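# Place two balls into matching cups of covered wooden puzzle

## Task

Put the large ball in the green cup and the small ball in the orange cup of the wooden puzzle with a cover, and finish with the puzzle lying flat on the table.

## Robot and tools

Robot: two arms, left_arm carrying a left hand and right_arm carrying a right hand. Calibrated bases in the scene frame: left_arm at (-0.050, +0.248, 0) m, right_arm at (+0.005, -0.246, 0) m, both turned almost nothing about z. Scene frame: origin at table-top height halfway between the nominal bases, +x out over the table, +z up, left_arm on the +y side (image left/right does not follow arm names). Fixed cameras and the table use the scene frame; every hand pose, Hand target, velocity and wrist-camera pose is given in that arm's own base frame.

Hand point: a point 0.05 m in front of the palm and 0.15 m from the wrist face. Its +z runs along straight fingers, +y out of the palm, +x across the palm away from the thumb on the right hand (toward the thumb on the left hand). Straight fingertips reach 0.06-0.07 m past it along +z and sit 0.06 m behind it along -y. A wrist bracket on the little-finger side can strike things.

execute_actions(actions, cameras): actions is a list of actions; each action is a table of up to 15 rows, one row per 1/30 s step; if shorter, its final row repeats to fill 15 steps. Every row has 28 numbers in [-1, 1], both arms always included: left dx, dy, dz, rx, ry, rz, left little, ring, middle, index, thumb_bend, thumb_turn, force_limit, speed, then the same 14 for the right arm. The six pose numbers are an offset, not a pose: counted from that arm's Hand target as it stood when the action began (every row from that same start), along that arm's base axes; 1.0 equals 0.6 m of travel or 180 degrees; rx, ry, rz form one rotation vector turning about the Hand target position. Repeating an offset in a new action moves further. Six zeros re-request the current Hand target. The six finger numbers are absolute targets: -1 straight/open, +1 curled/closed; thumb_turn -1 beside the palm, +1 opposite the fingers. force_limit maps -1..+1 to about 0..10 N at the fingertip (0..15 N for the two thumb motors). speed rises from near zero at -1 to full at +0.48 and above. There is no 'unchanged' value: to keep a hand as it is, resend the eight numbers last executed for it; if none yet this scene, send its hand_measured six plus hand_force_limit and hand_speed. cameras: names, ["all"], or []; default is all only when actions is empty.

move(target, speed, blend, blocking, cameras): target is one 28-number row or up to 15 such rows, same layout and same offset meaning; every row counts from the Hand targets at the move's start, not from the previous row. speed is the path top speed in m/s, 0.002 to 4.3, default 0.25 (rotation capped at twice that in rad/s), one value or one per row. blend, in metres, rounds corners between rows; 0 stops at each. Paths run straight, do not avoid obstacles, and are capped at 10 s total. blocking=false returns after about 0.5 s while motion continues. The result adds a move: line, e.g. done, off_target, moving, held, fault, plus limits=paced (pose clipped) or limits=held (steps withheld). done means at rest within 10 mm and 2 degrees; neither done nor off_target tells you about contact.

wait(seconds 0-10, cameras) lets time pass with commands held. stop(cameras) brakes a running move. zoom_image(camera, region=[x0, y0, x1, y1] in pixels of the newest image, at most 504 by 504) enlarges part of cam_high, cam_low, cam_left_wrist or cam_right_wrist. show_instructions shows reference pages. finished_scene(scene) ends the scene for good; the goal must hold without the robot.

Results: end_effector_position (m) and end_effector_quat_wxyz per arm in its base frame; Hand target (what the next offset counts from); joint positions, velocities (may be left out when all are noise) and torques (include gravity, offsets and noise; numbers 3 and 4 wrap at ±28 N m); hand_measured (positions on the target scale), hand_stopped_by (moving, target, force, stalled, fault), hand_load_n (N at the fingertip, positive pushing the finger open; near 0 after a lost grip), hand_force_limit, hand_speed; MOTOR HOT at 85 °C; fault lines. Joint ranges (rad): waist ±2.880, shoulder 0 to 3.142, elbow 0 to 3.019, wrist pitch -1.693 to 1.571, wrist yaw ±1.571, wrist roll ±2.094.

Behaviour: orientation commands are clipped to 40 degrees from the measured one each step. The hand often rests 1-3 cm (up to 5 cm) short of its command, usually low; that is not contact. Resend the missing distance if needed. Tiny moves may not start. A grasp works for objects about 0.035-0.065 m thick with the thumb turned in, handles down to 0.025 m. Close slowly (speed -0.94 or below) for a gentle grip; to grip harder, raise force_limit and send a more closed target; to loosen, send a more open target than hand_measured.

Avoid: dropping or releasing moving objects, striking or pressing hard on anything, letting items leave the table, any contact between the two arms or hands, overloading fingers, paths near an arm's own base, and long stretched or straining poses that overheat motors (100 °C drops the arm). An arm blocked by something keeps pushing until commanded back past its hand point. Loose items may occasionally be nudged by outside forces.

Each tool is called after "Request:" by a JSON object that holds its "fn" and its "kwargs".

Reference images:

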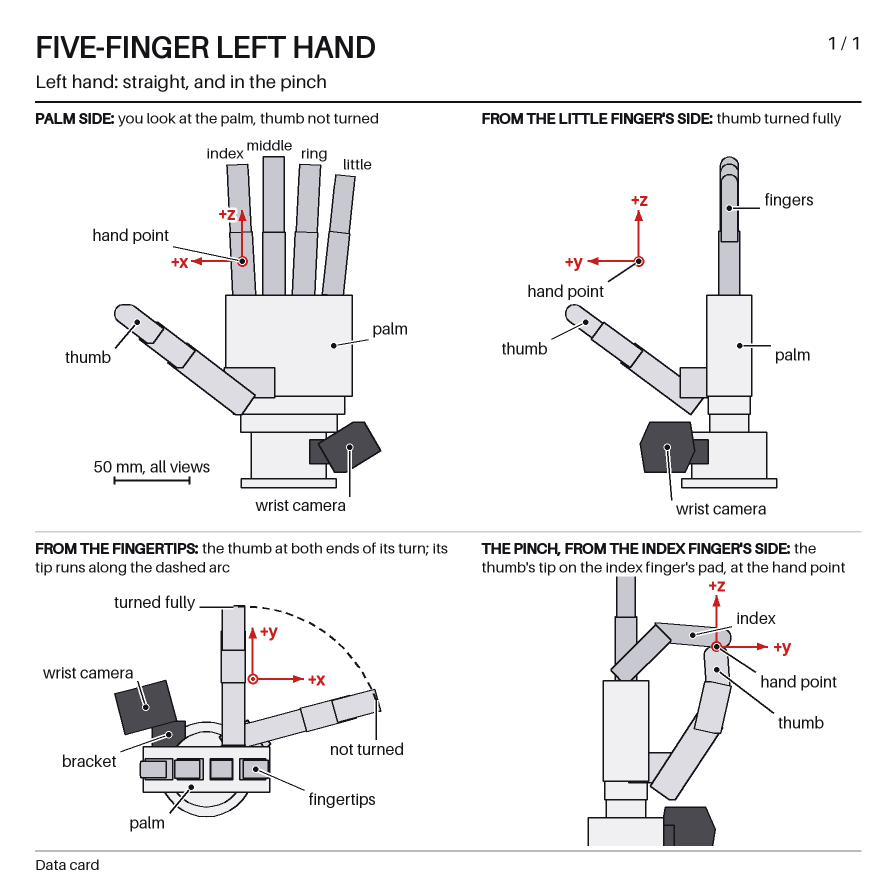

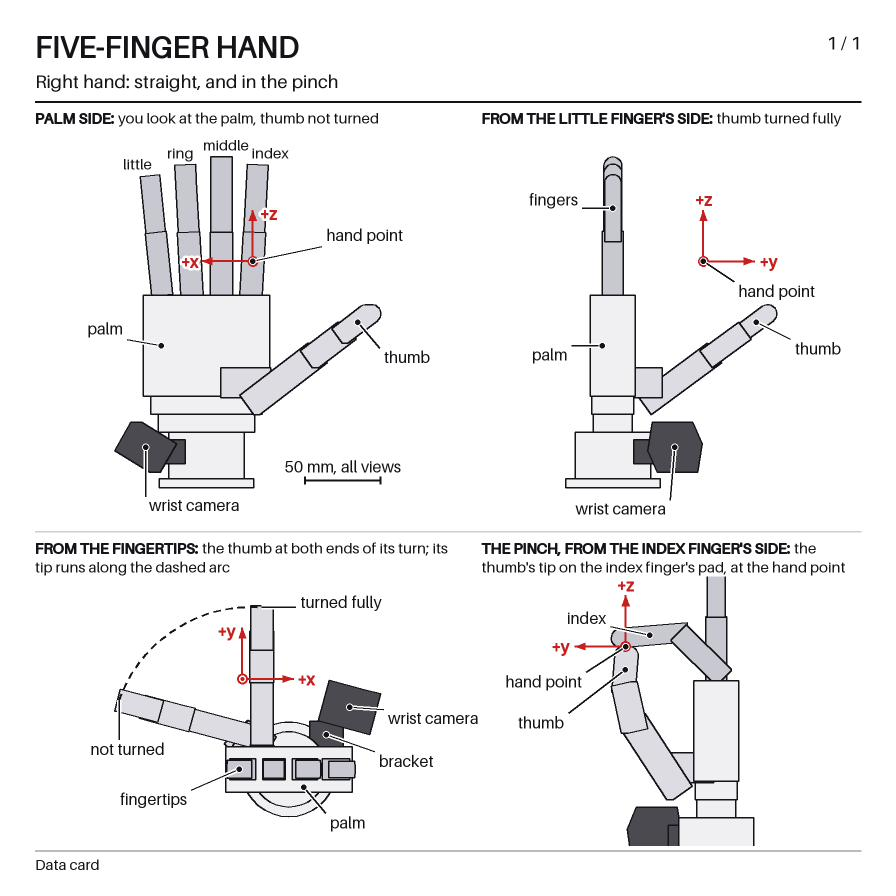

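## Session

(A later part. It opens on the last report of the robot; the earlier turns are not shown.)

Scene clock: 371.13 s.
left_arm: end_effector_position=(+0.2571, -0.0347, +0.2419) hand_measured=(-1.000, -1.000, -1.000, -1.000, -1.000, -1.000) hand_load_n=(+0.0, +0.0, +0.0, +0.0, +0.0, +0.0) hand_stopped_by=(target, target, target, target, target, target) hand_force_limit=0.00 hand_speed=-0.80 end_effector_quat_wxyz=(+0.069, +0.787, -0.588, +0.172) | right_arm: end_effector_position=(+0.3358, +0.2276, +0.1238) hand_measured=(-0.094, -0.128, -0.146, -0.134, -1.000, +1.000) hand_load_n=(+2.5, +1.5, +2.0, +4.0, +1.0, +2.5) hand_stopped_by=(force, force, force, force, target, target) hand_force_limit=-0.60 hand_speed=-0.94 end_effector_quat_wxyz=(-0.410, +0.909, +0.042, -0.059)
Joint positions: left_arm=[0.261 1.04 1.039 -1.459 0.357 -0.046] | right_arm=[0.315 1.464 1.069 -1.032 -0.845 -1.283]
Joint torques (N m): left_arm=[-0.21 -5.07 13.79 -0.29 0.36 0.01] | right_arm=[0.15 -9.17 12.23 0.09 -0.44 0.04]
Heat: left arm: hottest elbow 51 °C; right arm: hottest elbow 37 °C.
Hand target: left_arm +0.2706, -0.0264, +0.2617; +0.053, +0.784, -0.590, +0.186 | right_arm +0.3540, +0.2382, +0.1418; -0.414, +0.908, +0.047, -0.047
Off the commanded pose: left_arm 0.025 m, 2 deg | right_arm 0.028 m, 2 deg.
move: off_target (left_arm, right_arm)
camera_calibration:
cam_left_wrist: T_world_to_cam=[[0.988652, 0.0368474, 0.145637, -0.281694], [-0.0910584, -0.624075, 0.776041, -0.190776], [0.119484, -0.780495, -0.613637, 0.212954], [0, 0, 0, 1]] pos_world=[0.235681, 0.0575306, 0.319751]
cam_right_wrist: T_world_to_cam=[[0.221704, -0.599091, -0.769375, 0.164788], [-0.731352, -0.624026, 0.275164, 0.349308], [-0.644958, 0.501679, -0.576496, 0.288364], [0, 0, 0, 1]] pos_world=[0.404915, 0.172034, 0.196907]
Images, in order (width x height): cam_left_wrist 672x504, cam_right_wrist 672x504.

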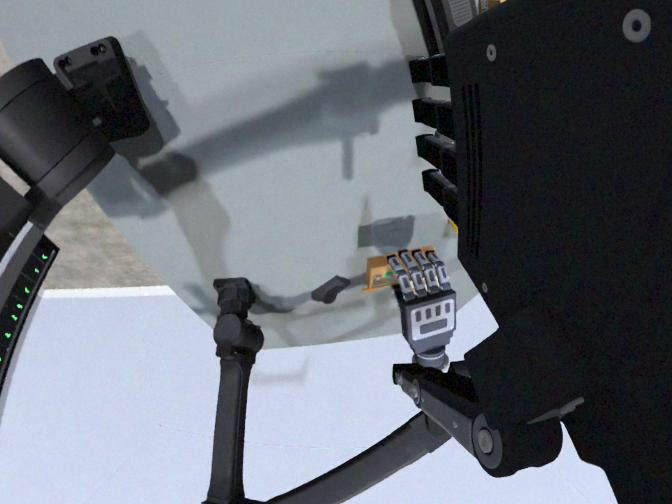

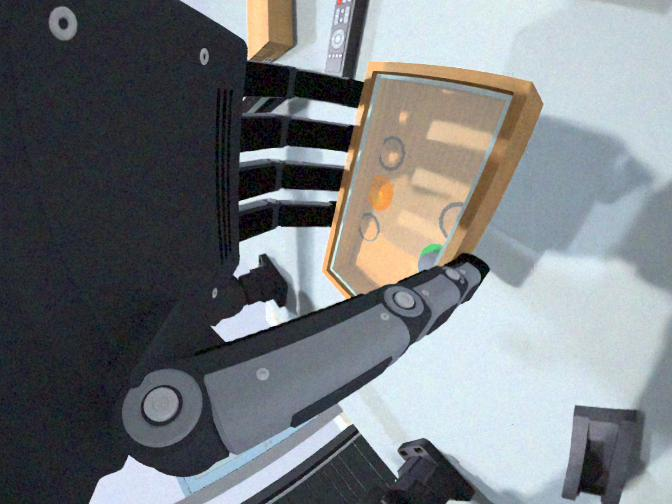

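Request:
{"fn": "move", "kwargs": {"target": [0,0,0,0,0,0,-1,-1,-1,-1,-1,-1,0,-0.8,0,0,0,-0.016,0.010,0,0.2,0.2,0.2,0.2,-1,1,-0.6,-0.94], "cameras": ["cam_right_wrist","cam_left_wrist"], "speed": 0.06}}

Request:
{"fn": "zoom_image", "kwargs": {"camera": "cam_right_wrist", "region": [310, 50, 560, 300]}}

Request:
{"fn": "zoom_image", "kwargs": {"camera": "cam_left_wrist", "region": [350, 230, 450, 300]}}

Scene clock: 378.30 s.
left_arm: end_effector_position=(+0.2571, -0.0347, +0.2419) hand_measured=(-1.000, -1.000, -1.000, -1.000, -1.000, -1.000) hand_load_n=(+0.0, +0.0, +0.0, +0.0, -0.5, +0.0) hand_stopped_by=(target, target, target, target, target, target) hand_force_limit=0.00 hand_speed=-0.80 end_effector_quat_wxyz=(+0.069, +0.787, -0.588, +0.172) | right_arm: end_effector_position=(+0.3359, +0.2272, +0.1240) hand_measured=(-0.094, -0.128, -0.146, -0.134, -1.000, +1.000) hand_load_n=(+2.0, +1.5, +2.0, +4.0, +1.5, +2.5) hand_stopped_by=(force, force, force, force, target, target) hand_force_limit=-0.60 hand_speed=-0.94 end_effector_quat_wxyz=(-0.388, +0.918, +0.034, -0.075)
Joint positions: left_arm=[0.261 1.04 1.039 -1.459 0.357 -0.046] | right_arm=[0.33 1.488 1.105 -1.082 -0.806 -1.27]
Joint torques (N m): left_arm=[-0.21 -5.07 13.81 -0.29 0.36 0.01] | right_arm=[0.15 -9.11 12.38 0.23 -0.45 0.03]
Heat: left arm: hottest elbow 51 °C; right arm: hottest elbow 37 °C.
Hand target: left_arm +0.2706, -0.0264, +0.2617; +0.053, +0.784, -0.590, +0.186 | right_arm +0.3541, +0.2382, +0.1419; -0.392, +0.917, +0.039, -0.062
Off the commanded pose: left_arm 0.025 m, 2 deg | right_arm 0.028 m, 2 deg.
move: off_target (left_arm, right_arm)
camera_calibration:
cam_left_wrist: T_world_to_cam=[[0.988652, 0.0368474, 0.145637, -0.281694], [-0.0910584, -0.624075, 0.776041, -0.190776], [0.119484, -0.780495, -0.613637, 0.212954], [0, 0, 0, 1]] pos_world=[0.235681, 0.0575306, 0.319751]
cam_right_wrist: T_world_to_cam=[[0.197965, -0.637025, -0.744989, 0.178233], [-0.720829, -0.609646, 0.329752, 0.335553], [-0.66424, 0.471731, -0.579875, 0.302471], [0, 0, 0, 1]] pos_world=[0.407506, 0.175423, 0.197527]
Images, in order (width x height): cam_left_wrist 672x504, cam_right_wrist 672x504.

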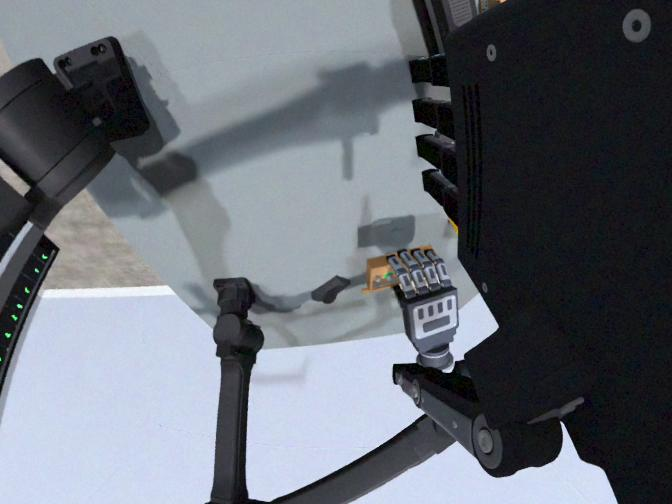

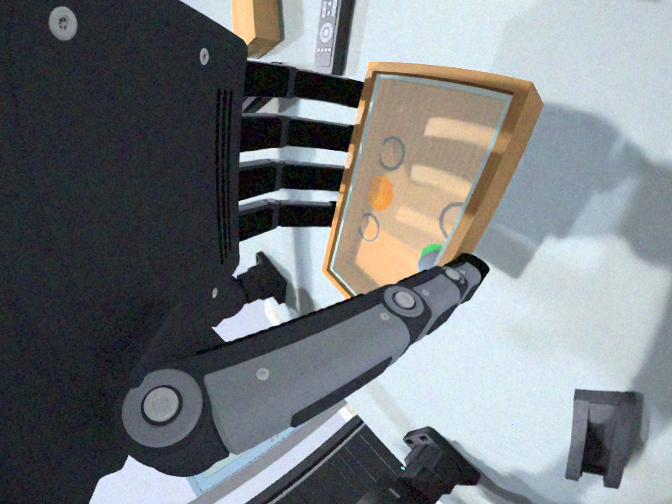

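Scaled by 2.016 from the camera's 672x504 image, which has a finer 960x720 frame.

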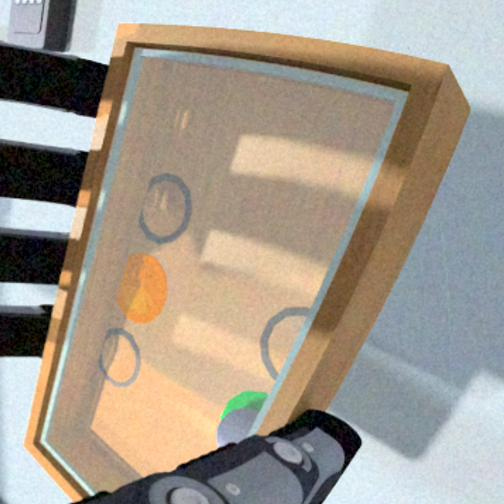

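Scaled by 5.040 from the camera's 672x504 image, which has a finer 960x720 frame.

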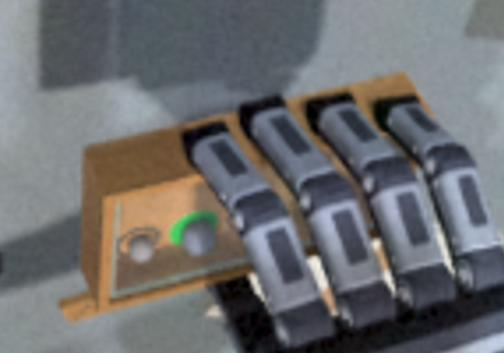

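Request:
{"fn": "move", "kwargs": {"target": [0,0,0,0,0,0,-1,-1,-1,-1,-1,-1,0,-0.8,0,0,0,-0.022,0.017,0,0.2,0.2,0.2,0.2,-1,1,-0.6,-0.94], "cameras": ["cam_right_wrist","cam_left_wrist"], "speed": 0.04}}

Request:
{"fn": "zoom_image", "kwargs": {"camera": "cam_right_wrist", "region": [310, 50, 560, 300]}}

Request:
{"fn": "zoom_image", "kwargs": {"camera": "cam_left_wrist", "region": [350, 230, 450, 300]}}

Scene clock: 385.73 s.
left_arm: end_effector_position=(+0.2571, -0.0347, +0.2419) hand_measured=(-1.000, -1.000, -1.000, -1.000, -1.000, -1.000) hand_load_n=(+0.0, +0.0, +0.0, +0.0, +0.0, +0.0) hand_stopped_by=(target, target, target, target, target, target) hand_force_limit=0.00 hand_speed=-0.80 end_effector_quat_wxyz=(+0.069, +0.787, -0.588, +0.172) | right_arm: end_effector_position=(+0.3365, +0.2269, +0.1249) hand_measured=(-0.094, -0.128, -0.146, -0.134, -1.000, +1.000) hand_load_n=(+2.0, +1.5, +2.0, +4.0, +1.0, +2.5) hand_stopped_by=(force, force, force, force, target, target) hand_force_limit=-0.60 hand_speed=-0.94 end_effector_quat_wxyz=(-0.356, +0.929, +0.022, -0.101)
Joint positions: left_arm=[0.261 1.04 1.039 -1.459 0.357 -0.046] | right_arm=[0.348 1.529 1.161 -1.157 -0.758 -1.252]
Joint torques (N m): left_arm=[-0.21 -5.07 13.78 -0.28 0.36 0.01] | right_arm=[0.26 -9.64 11.99 0.1 -0.42 0.06]
Heat: left arm: hottest elbow 51 °C; right arm: hottest elbow 38 °C.
Hand target: left_arm +0.2706, -0.0264, +0.2617; +0.053, +0.784, -0.590, +0.186 | right_arm +0.3539, +0.2382, +0.1418; -0.361, +0.928, +0.027, -0.088
Off the commanded pose: left_arm 0.025 m, 2 deg | right_arm 0.027 m, 2 deg.
move: off_target (left_arm, right_arm)
camera_calibration:
cam_left_wrist: T_world_to_cam=[[0.988652, 0.0368474, 0.145637, -0.281694], [-0.0910584, -0.624075, 0.776041, -0.190776], [0.119484, -0.780495, -0.613637, 0.212954], [0, 0, 0, 1]] pos_world=[0.235681, 0.0575306, 0.319751]
cam_right_wrist: T_world_to_cam=[[0.160899, -0.686941, -0.708677, 0.197879], [-0.700096, -0.585555, 0.408645, 0.313258], [-0.695684, 0.430391, -0.575141, 0.322868], [0, 0, 0, 1]] pos_world=[0.412086, 0.180401, 0.197916]
Images, in order (width x height): cam_left_wrist 672x504, cam_right_wrist 672x504.

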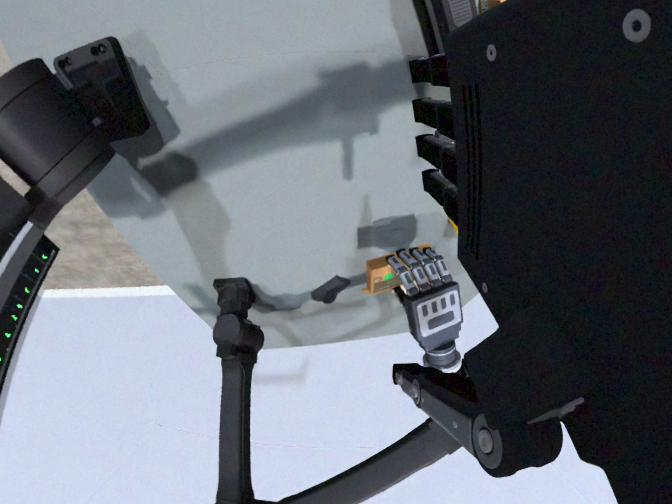

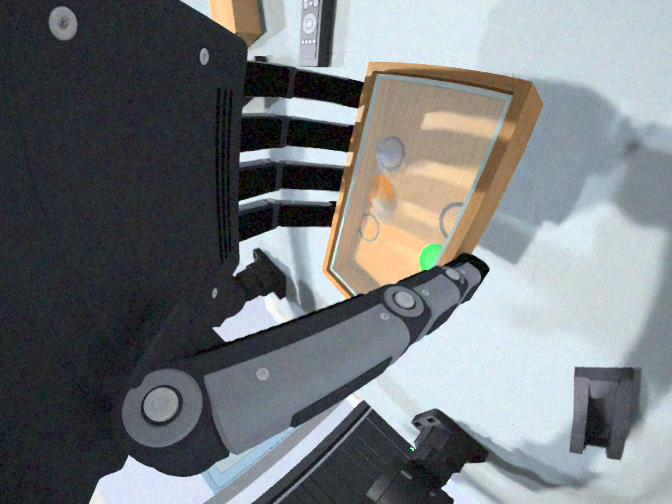

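Scaled by 2.016 from the camera's 672x504 image, which has a finer 960x720 frame.

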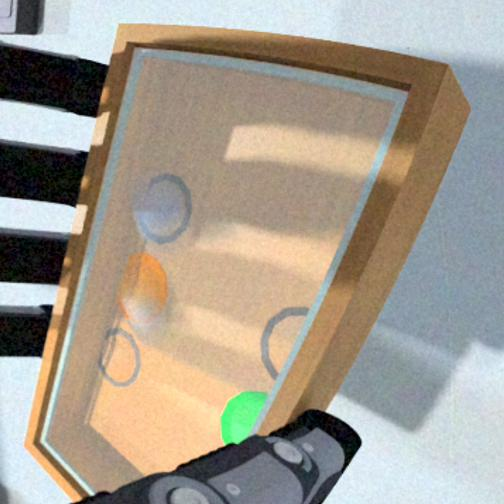

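Scaled by 5.040 from the camera's 672x504 image, which has a finer 960x720 frame.

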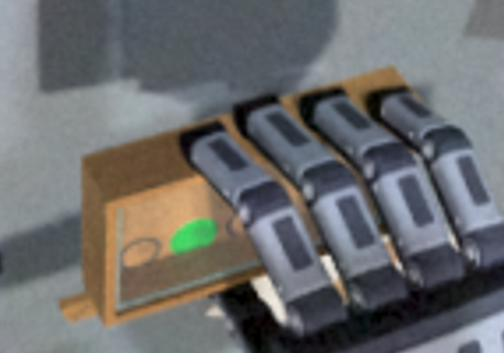

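Request:
{"fn": "wait", "kwargs": {"seconds": 0.1, "cameras": ["cam_right_wrist"]}}

Request:
{"fn": "zoom_image", "kwargs": {"camera": "cam_right_wrist", "region": [310, 50, 560, 300]}}

Scene clock: 389.70 s.
left_arm: end_effector_position=(+0.2571, -0.0347, +0.2419) hand_measured=(-1.000, -1.000, -1.000, -1.000, -1.000, -1.000) hand_load_n=(+0.0, +0.0, +0.0, +0.0, +0.0, +0.0) hand_stopped_by=(target, target, target, target, target, target) hand_force_limit=0.00 hand_speed=-0.80 end_effector_quat_wxyz=(+0.069, +0.787, -0.588, +0.172) | right_arm: end_effector_position=(+0.3366, +0.2270, +0.1250) hand_measured=(-0.094, -0.128, -0.146, -0.134, -1.000, +1.000) hand_load_n=(+2.0, +1.5, +2.0, +4.0, +1.0, +2.5) hand_stopped_by=(force, force, force, force, target, target) hand_force_limit=-0.60 hand_speed=-0.94 end_effector_quat_wxyz=(-0.356, +0.929, +0.022, -0.100)
Joint positions: left_arm=[0.261 1.04 1.039 -1.459 0.357 -0.046] | right_arm=[0.348 1.529 1.162 -1.157 -0.758 -1.251]
Joint torques (N m): left_arm=[-0.15 -5.01 13.79 -0.28 0.36 0] | right_arm=[0.15 -9.64 12.15 0.1 -0.42 0.04]
Heat: left arm: hottest elbow 51 °C; right arm: hottest elbow 38 °C.
Hand target: left_arm +0.2706, -0.0264, +0.2617; +0.053, +0.784, -0.590, +0.186 | right_arm +0.3539, +0.2382, +0.1418; -0.361, +0.928, +0.027, -0.088
Off the commanded pose: left_arm 0.025 m, 2 deg | right_arm 0.027 m, 2 deg.
wait: 0.10 s; at rest from the start
camera_calibration:
cam_right_wrist: T_world_to_cam=[[0.160757, -0.686954, -0.708696, 0.198085], [-0.700292, -0.585376, 0.408566, 0.31324], [-0.69552, 0.430615, -0.575172, 0.322882], [0, 0, 0, 1]] pos_world=[0.412086, 0.180401, 0.198116]
Images, in order (width x height): cam_right_wrist 672x504.

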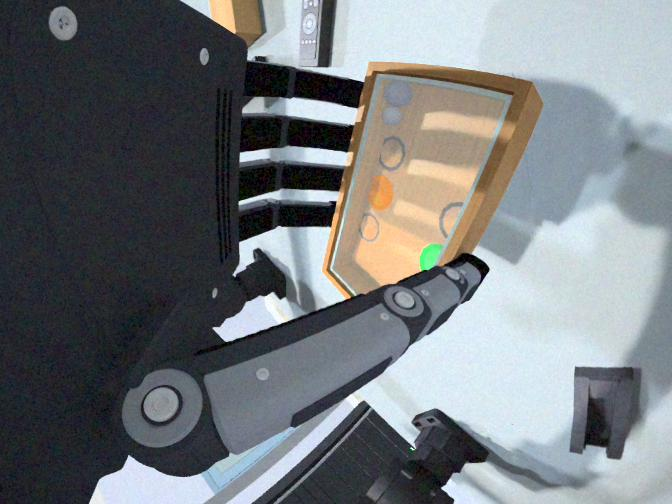

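Scaled by 2.016 from the camera's 672x504 image, which has a finer 960x720 frame.

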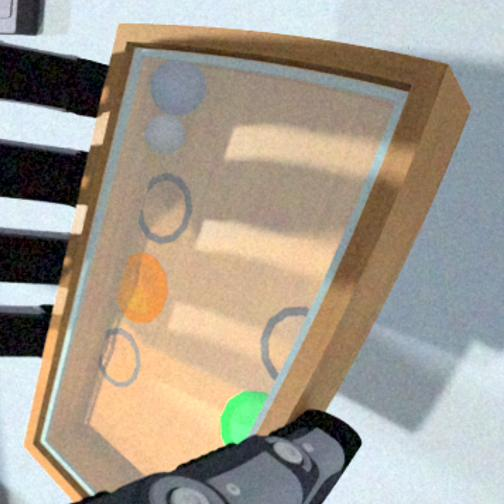

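Request:
{"fn": "move", "kwargs": {"target": [0,0,0,0,0,0,-1,-1,-1,-1,-1,-1,0,-0.8,0,0,0,0.09,-0.028,0,0.2,0.2,0.2,0.2,-1,1,-0.6,-0.94], "cameras": ["cam_right_wrist"], "speed": 0.08}}

Request:
{"fn": "zoom_image", "kwargs": {"camera": "cam_right_wrist", "region": [310, 50, 560, 300]}}

Scene clock: 446.07 s.
left_arm: end_effector_position=(+0.2571, -0.0347, +0.2419) hand_measured=(-1.000, -1.000, -1.000, -1.000, -1.000, -1.000) hand_load_n=(+0.0, +0.0, +0.5, +0.0, -0.5, +0.0) hand_stopped_by=(target, target, target, target, target, target) hand_force_limit=0.00 hand_speed=-0.80 end_effector_quat_wxyz=(+0.069, +0.787, -0.588, +0.172) | right_arm: end_effector_position=(+0.3481, +0.2400, +0.1297) hand_measured=(-0.094, -0.128, -0.146, -0.134, -1.000, +1.000) hand_load_n=(+2.0, +1.5, +2.0, +4.0, +1.5, +2.5) hand_stopped_by=(force, force, force, force, target, target) hand_force_limit=-0.60 hand_speed=-0.94 end_effector_quat_wxyz=(-0.479, +0.874, +0.041, -0.067)
Joint positions: left_arm=[0.261 1.04 1.039 -1.459 0.357 -0.046] | right_arm=[0.275 1.51 1.083 -1.004 -1.004 -1.313]
Joint torques (N m): left_arm=[-0.21 -5.07 13.79 -0.28 0.36 0] | right_arm=[-1.49 -12.45 7.53 1.44 -0.7 -0.25]
Heat: left arm: hottest elbow 51 °C; right arm: hottest elbow 39 °C.
Hand target: left_arm +0.2706, -0.0264, +0.2617; +0.053, +0.784, -0.590, +0.186 | right_arm +0.3540, +0.2382, +0.1418; -0.486, +0.871, +0.055, -0.042
Off the commanded pose: left_arm 0.025 m, 2 deg | right_arm 0.014 m, 3 deg.
move: off_target (left_arm, right_arm)
camera_calibration:
cam_right_wrist: T_world_to_cam=[[0.201397, -0.473617, -0.857395, 0.162372], [-0.724592, -0.661031, 0.194945, 0.381378], [-0.659094, 0.582001, -0.476309, 0.266075], [0, 0, 0, 1]] pos_world=[0.419011, 0.174149, 0.191603]
Images, in order (width x height): cam_right_wrist 672x504.

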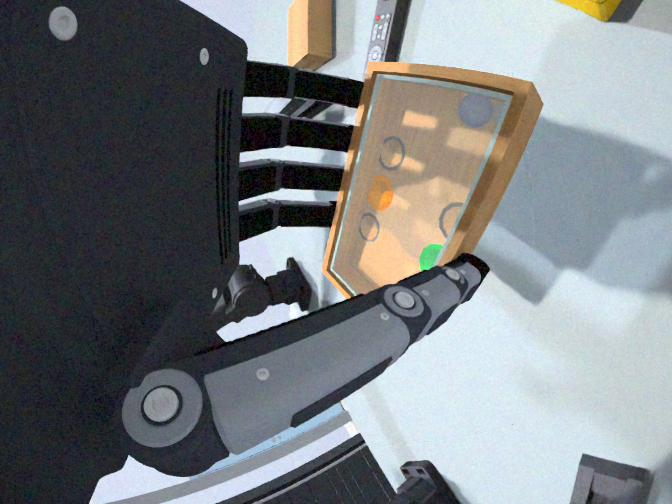

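Scaled by 2.016 from the camera's 672x504 image, which has a finer 960x720 frame.

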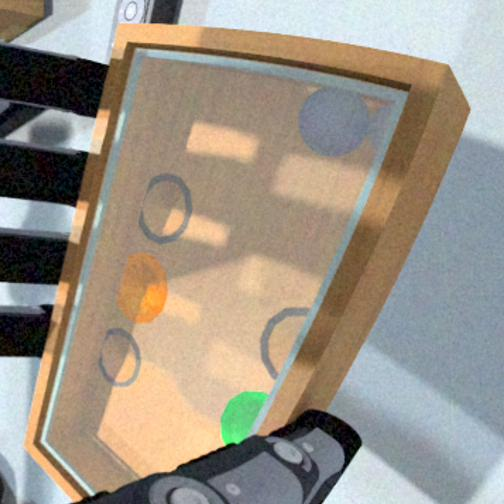

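Request:
{"fn": "move", "kwargs": {"target": [0,0,0,0,0,0,-1,-1,-1,-1,-1,-1,0,-0.8,0,0,0,-0.024,-0.024,0,0.2,0.2,0.2,0.2,-1,1,-0.6,-0.94], "cameras": ["cam_right_wrist"], "speed": 0.08}}

Request:
{"fn": "zoom_image", "kwargs": {"camera": "cam_right_wrist", "region": [310, 50, 560, 300]}}

Scene clock: 502.20 s.
left_arm: end_effector_position=(+0.2571, -0.0347, +0.2419) hand_measured=(-1.000, -1.000, -1.000, -1.000, -1.000, -1.000) hand_load_n=(+0.0, +0.0, +0.0, +0.0, +0.0, +0.0) hand_stopped_by=(target, target, target, target, target, target) hand_force_limit=0.00 hand_speed=-0.80 end_effector_quat_wxyz=(+0.069, +0.787, -0.588, +0.172) | right_arm: end_effector_position=(+0.3531, +0.2338, +0.1300) hand_measured=(-0.094, -0.128, -0.146, -0.134, -1.000, +1.000) hand_load_n=(+2.0, +1.5, +2.0, +4.0, +1.0, +2.5) hand_stopped_by=(force, force, force, force, target, target) hand_force_limit=-0.60 hand_speed=-0.94 end_effector_quat_wxyz=(-0.447, +0.892, +0.062, -0.027)
Joint positions: left_arm=[0.261 1.04 1.039 -1.459 0.357 -0.046] | right_arm=[0.293 1.462 1.066 -0.963 -0.911 -1.314]
Joint torques (N m): left_arm=[-0.21 -5.07 13.79 -0.29 0.36 0] | right_arm=[0.15 -11.93 7.62 1.33 -0.56 -0.03]
Heat: left arm: hottest elbow 52 °C; right arm: hottest elbow 35 °C.
Hand target: left_arm +0.2706, -0.0264, +0.2617; +0.053, +0.784, -0.590, +0.186 | right_arm +0.3540, +0.2382, +0.1419; -0.451, +0.890, +0.071, -0.012
Off the commanded pose: left_arm 0.025 m, 2 deg | right_arm 0.013 m, 2 deg.
move: off_target (left_arm, right_arm)
camera_calibration:
cam_right_wrist: T_world_to_cam=[[0.280982, -0.529874, -0.800177, 0.136296], [-0.741317, -0.649351, 0.169684, 0.387298], [-0.609507, 0.545507, -0.57526, 0.277107], [0, 0, 0, 1]] pos_world=[0.417712, 0.172548, 0.202751]
Images, in order (width x height): cam_right_wrist 672x504.

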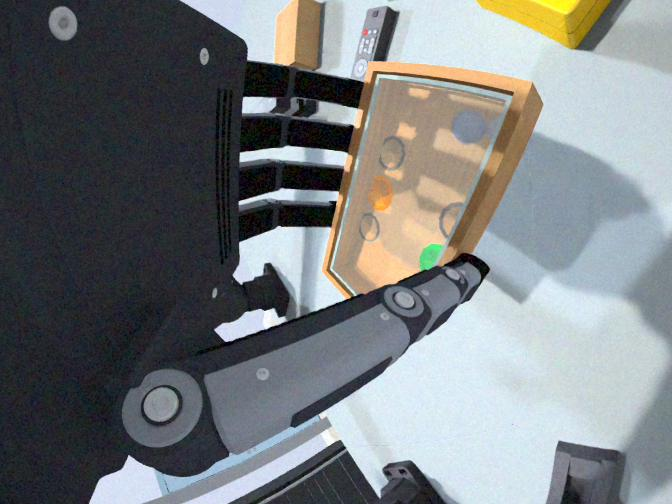

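Scaled by 2.016 from the camera's 672x504 image, which has a finer 960x720 frame.

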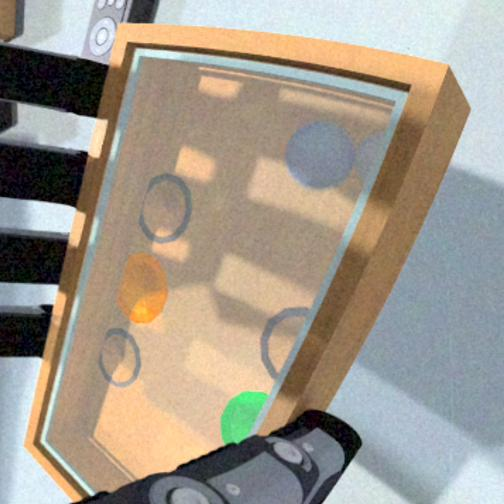

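Request:
{"fn": "wait", "kwargs": {"seconds": 0.1, "cameras": ["cam_right_wrist"]}}

Request:
{"fn": "zoom_image", "kwargs": {"camera": "cam_right_wrist", "region": [310, 50, 560, 300]}}

Scene clock: 507.97 s.
left_arm: end_effector_position=(+0.2571, -0.0347, +0.2419) hand_measured=(-1.000, -1.000, -1.000, -1.000, -1.000, -1.000) hand_load_n=(+0.0, +0.0, +0.0, +0.0, +0.0, +0.0) hand_stopped_by=(target, target, target, target, target, target) hand_force_limit=0.00 hand_speed=-0.80 end_effector_quat_wxyz=(+0.069, +0.787, -0.588, +0.172) | right_arm: end_effector_position=(+0.3531, +0.2337, +0.1298) hand_measured=(-0.094, -0.128, -0.146, -0.134, -1.000, +1.000) hand_load_n=(+2.5, +1.5, +2.0, +4.0, +1.5, +2.5) hand_stopped_by=(force, force, force, force, target, target) hand_force_limit=-0.60 hand_speed=-0.94 end_effector_quat_wxyz=(-0.446, +0.892, +0.062, -0.027)
Joint positions: left_arm=[0.261 1.04 1.039 -1.459 0.357 -0.046] | right_arm=[0.293 1.462 1.066 -0.963 -0.91 -1.314]
Joint torques (N m): left_arm=[-0.21 -5.07 13.79 -0.29 0.36 0.01] | right_arm=[0.03 -11.87 7.73 1.44 -0.52 -0.04]
Heat: left arm: hottest elbow 52 °C; right arm: hottest elbow 34 °C.
Hand target: left_arm +0.2706, -0.0264, +0.2617; +0.053, +0.784, -0.590, +0.186 | right_arm +0.3539, +0.2382, +0.1418; -0.451, +0.890, +0.071, -0.012
Off the commanded pose: left_arm 0.025 m, 2 deg | right_arm 0.013 m, 2 deg.
wait: 0.10 s; at rest from the start
camera_calibration:
cam_right_wrist: T_world_to_cam=[[0.281058, -0.530153, -0.799966, 0.136109], [-0.7414, -0.649231, 0.169777, 0.387327], [-0.60937, 0.545378, -0.575527, 0.277011], [0, 0, 0, 1]] pos_world=[0.417712, 0.172548, 0.20255]
Images, in order (width x height): cam_right_wrist 672x504.

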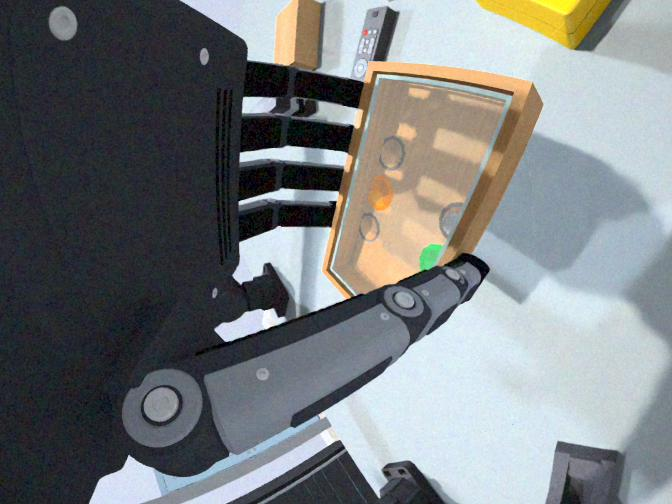

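Scaled by 2.016 from the camera's 672x504 image, which has a finer 960x720 frame.

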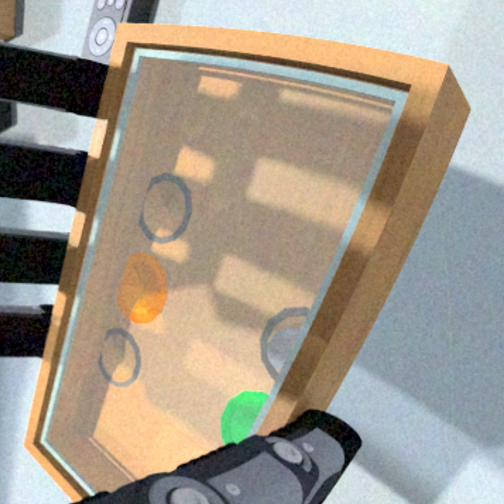

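Request:
{"fn": "wait", "kwargs": {"seconds": 0.1, "cameras": ["cam_left_wrist"]}}

Request:
{"fn": "zoom_image", "kwargs": {"camera": "cam_left_wrist", "region": [350, 230, 450, 300]}}

Scene clock: 512.37 s.
left_arm: end_effector_position=(+0.2571, -0.0347, +0.2419) hand_measured=(-1.000, -1.000, -1.000, -1.000, -1.000, -1.000) hand_load_n=(+0.0, -0.5, +0.0, +0.0, +0.0, -0.5) hand_stopped_by=(target, target, target, target, target, target) hand_force_limit=0.00 hand_speed=-0.80 end_effector_quat_wxyz=(+0.069, +0.787, -0.588, +0.172) | right_arm: end_effector_position=(+0.3531, +0.2337, +0.1298) hand_measured=(-0.094, -0.128, -0.146, -0.134, -1.000, +1.000) hand_load_n=(+2.0, +1.5, +2.0, +4.0, +1.5, +2.5) hand_stopped_by=(force, force, force, force, target, target) hand_force_limit=-0.60 hand_speed=-0.94 end_effector_quat_wxyz=(-0.446, +0.892, +0.062, -0.027)
Joint positions: left_arm=[0.261 1.04 1.039 -1.459 0.357 -0.046] | right_arm=[0.293 1.462 1.066 -0.963 -0.91 -1.314]
Joint torques (N m): left_arm=[-0.15 -5.07 13.79 -0.29 0.36 0] | right_arm=[0.09 -11.87 7.72 1.43 -0.51 -0.03]
Heat: left arm: hottest elbow 52 °C; right arm: hottest elbow 34 °C.
Hand target: left_arm +0.2706, -0.0264, +0.2617; +0.053, +0.784, -0.590, +0.186 | right_arm +0.3539, +0.2382, +0.1418; -0.451, +0.890, +0.071, -0.012
Off the commanded pose: left_arm 0.025 m, 2 deg | right_arm 0.013 m, 2 deg.
wait: 0.10 s; at rest from the start
camera_calibration:
cam_left_wrist: T_world_to_cam=[[0.988652, 0.0368474, 0.145637, -0.281694], [-0.0910584, -0.624075, 0.776041, -0.190776], [0.119484, -0.780495, -0.613637, 0.212954], [0, 0, 0, 1]] pos_world=[0.235681, 0.0575306, 0.319751]
Images, in order (width x height): cam_left_wrist 672x504.

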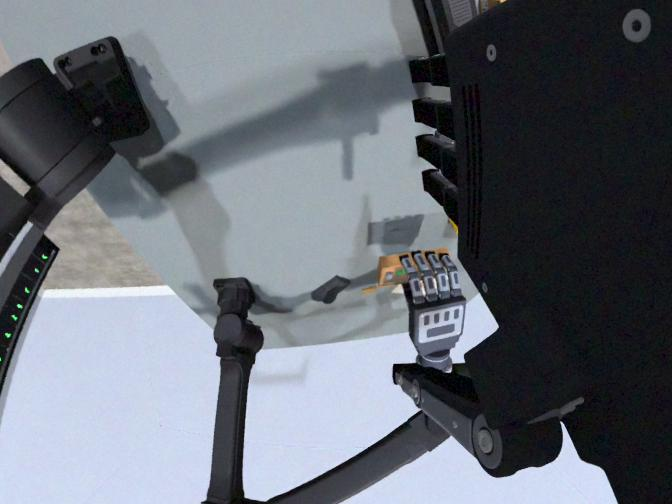

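Scaled by 5.040 from the camera's 672x504 image, which has a finer 960x720 frame.

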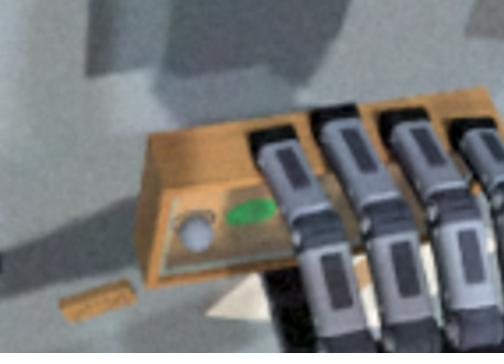

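Request:
{"fn": "move", "kwargs": {"target": [0,0,0,0,0,0,-1,-1,-1,-1,-1,-1,0,-0.8,0,0,0,-0.072,-0.018,0,0.2,0.2,0.2,0.2,-1,1,-0.6,-0.94], "cameras": ["cam_right_wrist","cam_left_wrist"], "speed": 0.1}}

Request:
{"fn": "zoom_image", "kwargs": {"camera": "cam_right_wrist", "region": [310, 50, 560, 300]}}

Scene clock: 536.10 s.
left_arm: end_effector_position=(+0.2571, -0.0347, +0.2419) hand_measured=(-1.000, -1.000, -1.000, -1.000, -1.000, -1.000) hand_load_n=(+0.0, +0.0, +0.0, +0.0, +0.0, +0.0) hand_stopped_by=(target, target, target, target, target, target) hand_force_limit=0.00 hand_speed=-0.80 end_effector_quat_wxyz=(+0.069, +0.787, -0.588, +0.172) | right_arm: end_effector_position=(+0.3401, +0.2280, +0.1112) hand_measured=(-0.094, -0.128, -0.146, -0.134, -1.000, +1.000) hand_load_n=(+2.0, +1.5, +2.0, +4.0, +1.0, +2.5) hand_stopped_by=(force, force, force, force, target, target) hand_force_limit=-0.60 hand_speed=-0.94 end_effector_quat_wxyz=(-0.336, +0.939, +0.074, -0.022)
Joint positions: left_arm=[0.261 1.04 1.039 -1.459 0.357 -0.046] | right_arm=[0.392 1.448 1.066 -0.991 -0.662 -1.269]
Joint torques (N m): left_arm=[-0.15 -5.07 13.79 -0.29 0.36 0] | right_arm=[0.15 -11.81 11.41 0.32 -0.33 0.08]
Heat: left arm: hottest elbow 52 °C; right arm: hottest elbow 34 °C.
Hand target: left_arm +0.2706, -0.0264, +0.2617; +0.053, +0.784, -0.590, +0.186 | right_arm +0.3538, +0.2382, +0.1418; -0.345, +0.935, +0.082, +0.005
Off the commanded pose: left_arm 0.025 m, 2 deg | right_arm 0.035 m, 3 deg.
move: off_target (left_arm, right_arm)
camera_calibration:
cam_left_wrist: T_world_to_cam=[[0.988652, 0.0368474, 0.145637, -0.281694], [-0.0910584, -0.624075, 0.776041, -0.190776], [0.119484, -0.780495, -0.613637, 0.212954], [0, 0, 0, 1]] pos_world=[0.235681, 0.0575306, 0.319751]
cam_right_wrist: T_world_to_cam=[[0.317802, -0.697401, -0.642366, 0.129982], [-0.739086, -0.606593, 0.29291, 0.352908], [-0.593931, 0.381677, -0.708216, 0.308412], [0, 0, 0, 1]] pos_world=[0.402697, 0.187007, 0.198548]
Images, in order (width x height): cam_left_wrist 672x504, cam_right_wrist 672x504.

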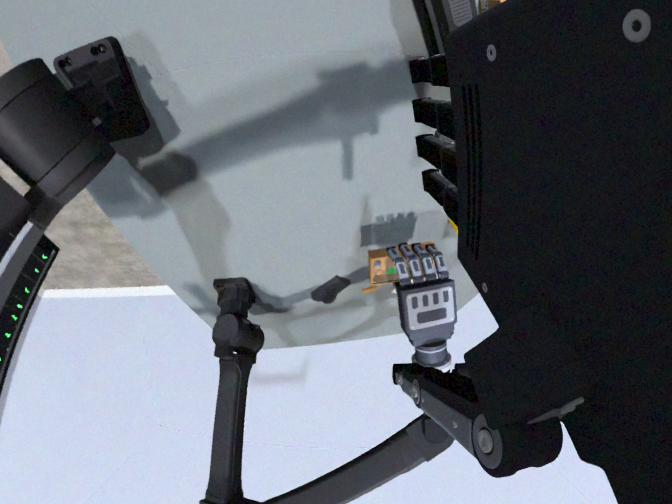

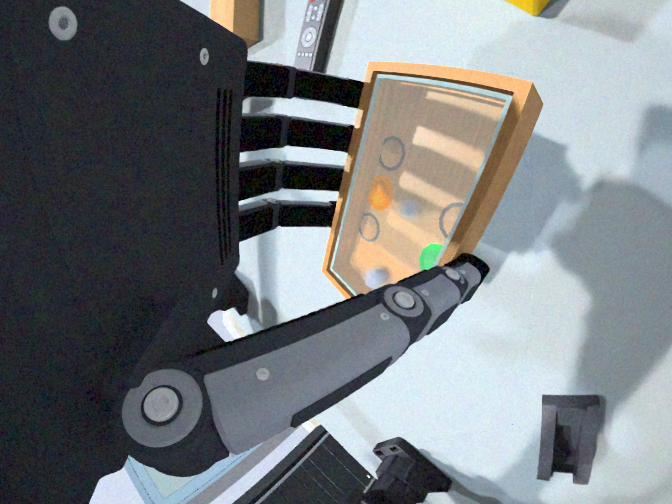

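Scaled by 2.016 from the camera's 672x504 image, which has a finer 960x720 frame.

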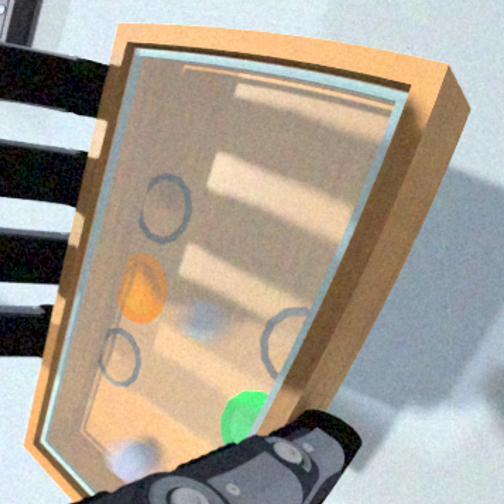

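Request:
{"fn": "wait", "kwargs": {"seconds": 0.1, "cameras": ["cam_right_wrist"]}}

Request:
{"fn": "zoom_image", "kwargs": {"camera": "cam_right_wrist", "region": [310, 50, 560, 300]}}

Scene clock: 540.13 s.
left_arm: end_effector_position=(+0.2571, -0.0347, +0.2419) hand_measured=(-1.000, -1.000, -1.000, -1.000, -1.000, -1.000) hand_load_n=(-0.5, +0.0, +0.0, -0.5, +0.0, +0.0) hand_stopped_by=(target, target, target, target, target, target) hand_force_limit=0.00 hand_speed=-0.80 end_effector_quat_wxyz=(+0.069, +0.787, -0.588, +0.172) | right_arm: end_effector_position=(+0.3401, +0.2279, +0.1112) hand_measured=(-0.094, -0.128, -0.146, -0.134, -1.000, +1.000) hand_load_n=(+2.0, +1.5, +2.0, +4.0, +1.5, +2.5) hand_stopped_by=(force, force, force, force, target, target) hand_force_limit=-0.60 hand_speed=-0.94 end_effector_quat_wxyz=(-0.336, +0.939, +0.074, -0.022)
Joint positions: left_arm=[0.261 1.04 1.039 -1.459 0.357 -0.046] | right_arm=[0.392 1.448 1.066 -0.991 -0.662 -1.268]
Joint torques (N m): left_arm=[-0.21 -5.07 13.81 -0.29 0.36 0] | right_arm=[-0.03 -11.87 11.43 0.39 -0.34 0.02]
Heat: left arm: hottest elbow 52 °C; right arm: hottest elbow 35 °C.
Hand target: left_arm +0.2706, -0.0264, +0.2617; +0.053, +0.784, -0.590, +0.186 | right_arm +0.3539, +0.2381, +0.1417; -0.345, +0.935, +0.082, +0.005
Off the commanded pose: left_arm 0.025 m, 2 deg | right_arm 0.035 m, 3 deg.
wait: 0.10 s; at rest from the start
camera_calibration:
cam_right_wrist: T_world_to_cam=[[0.317114, -0.697903, -0.64216, 0.130241], [-0.739409, -0.605955, 0.293418, 0.352758], [-0.593897, 0.381772, -0.708192, 0.308415], [0, 0, 0, 1]] pos_world=[0.402698, 0.186907, 0.198547]
Images, in order (width x height): cam_right_wrist 672x504.

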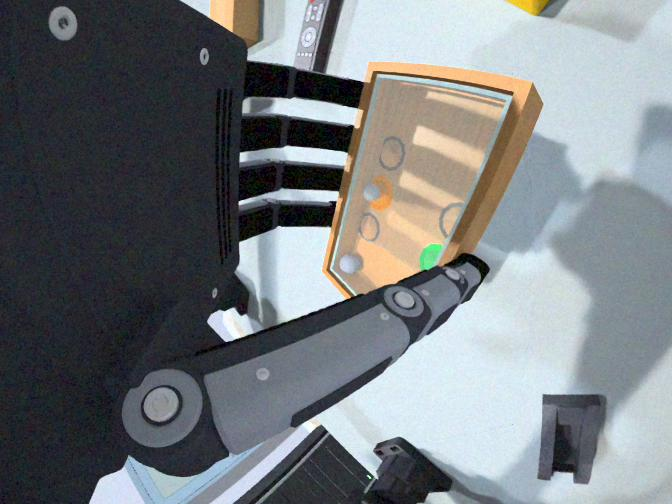

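Scaled by 2.016 from the camera's 672x504 image, which has a finer 960x720 frame.

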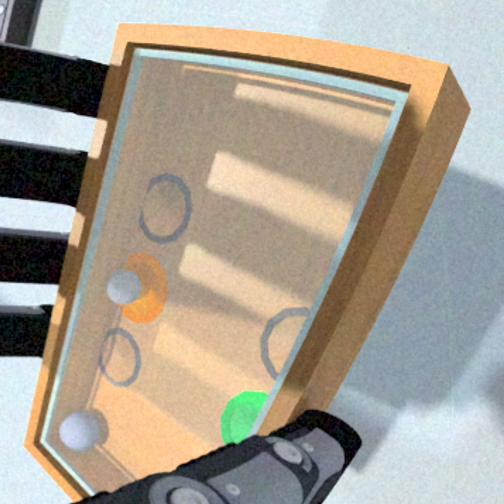

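Request:
{"fn": "move", "kwargs": {"target": [0,0,0,0,0,0,-1,-1,-1,-1,-1,-1,0,-0.8,0,0,0,0.067,0.014,0,0.2,0.2,0.2,0.2,-1,1,-0.6,-0.94], "cameras": ["cam_right_wrist"], "speed": 0.1}}

Request:
{"fn": "zoom_image", "kwargs": {"camera": "cam_right_wrist", "region": [310, 50, 560, 300]}}

Scene clock: 555.00 s.
left_arm: end_effector_position=(+0.2571, -0.0347, +0.2419) hand_measured=(-1.000, -1.000, -1.000, -1.000, -1.000, -1.000) hand_load_n=(+0.0, +0.0, +0.0, +0.0, +0.0, +0.0) hand_stopped_by=(target, target, target, target, target, target) hand_force_limit=0.00 hand_speed=-0.80 end_effector_quat_wxyz=(+0.069, +0.787, -0.588, +0.172) | right_arm: end_effector_position=(+0.3483, +0.2398, +0.1344) hand_measured=(-0.094, -0.128, -0.146, -0.134, -1.000, +1.000) hand_load_n=(+2.0, +1.5, +2.0, +4.0, +1.5, +2.5) hand_stopped_by=(force, force, force, force, target, target) hand_force_limit=-0.60 hand_speed=-0.94 end_effector_quat_wxyz=(-0.437, +0.897, +0.064, -0.026)
Joint positions: left_arm=[0.261 1.04 1.039 -1.459 0.357 -0.046] | right_arm=[0.318 1.444 1.066 -0.957 -0.885 -1.283]
Joint torques (N m): left_arm=[-0.21 -5.13 13.79 -0.29 0.36 0] | right_arm=[-1.49 -10.99 7.68 1.5 -0.58 -0.26]
Heat: left arm: hottest elbow 52 °C; right arm: hottest elbow 36 °C.
Hand target: left_arm +0.2706, -0.0264, +0.2617; +0.053, +0.784, -0.590, +0.186 | right_arm +0.3539, +0.2382, +0.1417; -0.443, +0.893, +0.074, -0.007
Off the commanded pose: left_arm 0.025 m, 2 deg | right_arm 0.009 m, 3 deg.
move: off_target (left_arm, right_arm)
camera_calibration:
cam_right_wrist: T_world_to_cam=[[0.286574, -0.545249, -0.787769, 0.14436], [-0.741337, -0.647051, 0.178169, 0.385203], [-0.606873, 0.532944, -0.589641, 0.277347], [0, 0, 0, 1]] pos_world=[0.41251, 0.180148, 0.208626]
Images, in order (width x height): cam_right_wrist 672x504.

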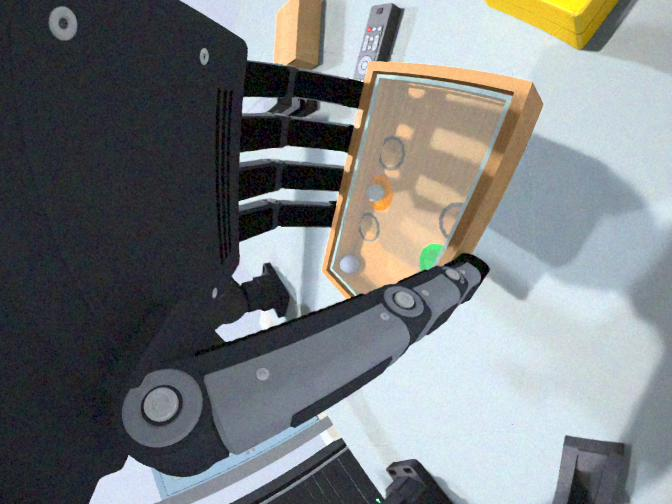

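Scaled by 2.016 from the camera's 672x504 image, which has a finer 960x720 frame.

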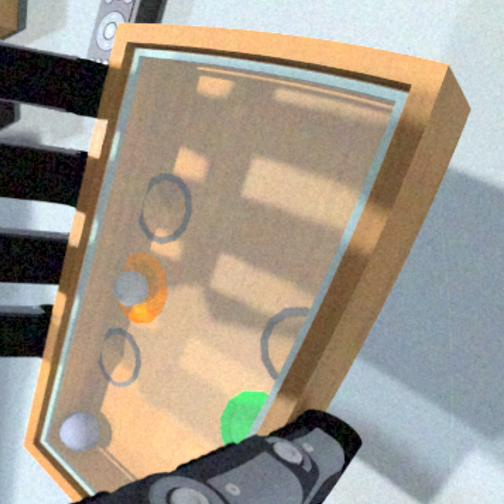

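Request:
{"fn": "move", "kwargs": {"target": [0,0,0,0,0,0,-1,-1,-1,-1,-1,-1,0,-0.8,0,0,0,0.024,0.0265,0,0.2,0.2,0.2,0.2,-1,1,-0.6,-0.94], "cameras": ["cam_right_wrist","cam_left_wrist"], "speed": 0.1}}

Request:
{"fn": "zoom_image", "kwargs": {"camera": "cam_right_wrist", "region": [310, 50, 560, 300]}}

Request:
{"fn": "zoom_image", "kwargs": {"camera": "cam_left_wrist", "region": [350, 230, 450, 300]}}

Scene clock: 570.23 s.
left_arm: end_effector_position=(+0.2571, -0.0347, +0.2419) hand_measured=(-1.000, -1.000, -1.000, -1.000, -1.000, -1.000) hand_load_n=(+0.0, +0.5, +0.0, +0.0, +0.0, -0.5) hand_stopped_by=(target, target, target, target, target, target) hand_force_limit=0.00 hand_speed=-0.80 end_effector_quat_wxyz=(+0.069, +0.787, -0.588, +0.172) | right_arm: end_effector_position=(+0.3467, +0.2394, +0.1381) hand_measured=(-0.094, -0.128, -0.146, -0.134, -1.000, +1.000) hand_load_n=(+2.0, +1.5, +2.0, +4.0, +1.5, +2.5) hand_stopped_by=(force, force, force, force, target, target) hand_force_limit=-0.60 hand_speed=-0.94 end_effector_quat_wxyz=(-0.477, +0.876, +0.053, -0.046)
Joint positions: left_arm=[0.261 1.04 1.039 -1.459 0.357 -0.046] | right_arm=[0.281 1.466 1.066 -0.979 -0.987 -1.307]
Joint torques (N m): left_arm=[-0.21 -5.07 13.78 -0.27 0.36 0.01] | right_arm=[-1.44 -9.05 9.01 0.35 -0.71 -0.3]
Heat: left arm: hottest elbow 52 °C; right arm: hottest elbow 35 °C.
Hand target: left_arm +0.2706, -0.0264, +0.2617; +0.053, +0.784, -0.590, +0.186 | right_arm +0.3539, +0.2382, +0.1417; -0.479, +0.875, +0.055, -0.041
Off the commanded pose: left_arm 0.025 m, 2 deg | right_arm 0.008 m, 1 deg.
move: off_target (left_arm)
camera_calibration:
cam_left_wrist: T_world_to_cam=[[0.988652, 0.0368474, 0.145637, -0.281694], [-0.0910584, -0.624075, 0.776041, -0.190776], [0.119484, -0.780495, -0.613637, 0.212954], [0, 0, 0, 1]] pos_world=[0.235681, 0.0575306, 0.319751]
cam_right_wrist: T_world_to_cam=[[0.242761, -0.476056, -0.845244, 0.154172], [-0.733928, -0.6599, 0.160877, 0.385982], [-0.634363, 0.581294, -0.509589, 0.265709], [0, 0, 0, 1]] pos_world=[0.414412, 0.173649, 0.20362]
Images, in order (width x height): cam_left_wrist 672x504, cam_right_wrist 672x504.

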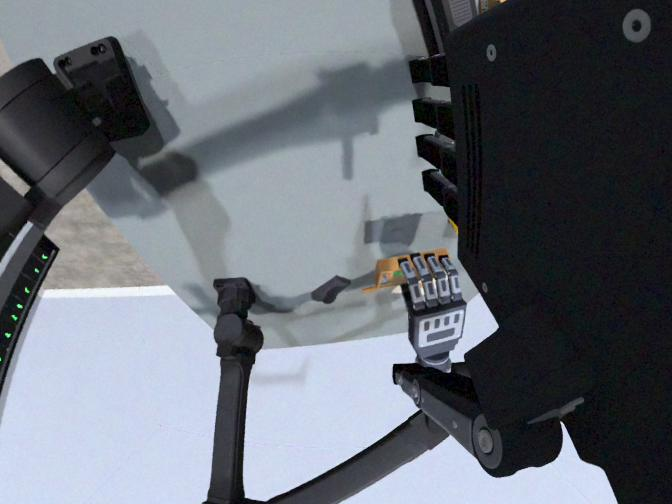

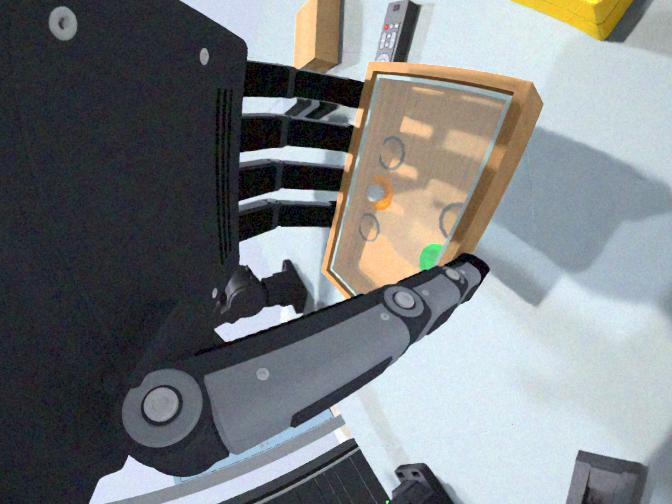

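Scaled by 2.016 from the camera's 672x504 image, which has a finer 960x720 frame.

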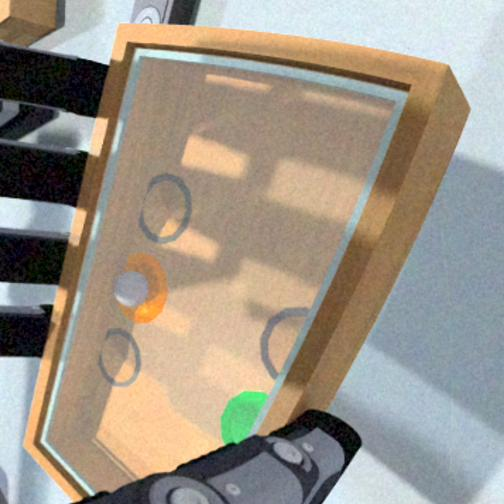

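Scaled by 5.040 from the camera's 672x504 image, which has a finer 960x720 frame.

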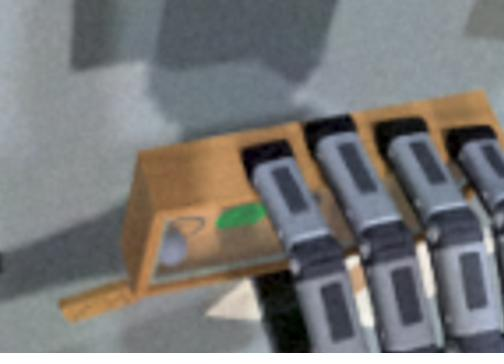

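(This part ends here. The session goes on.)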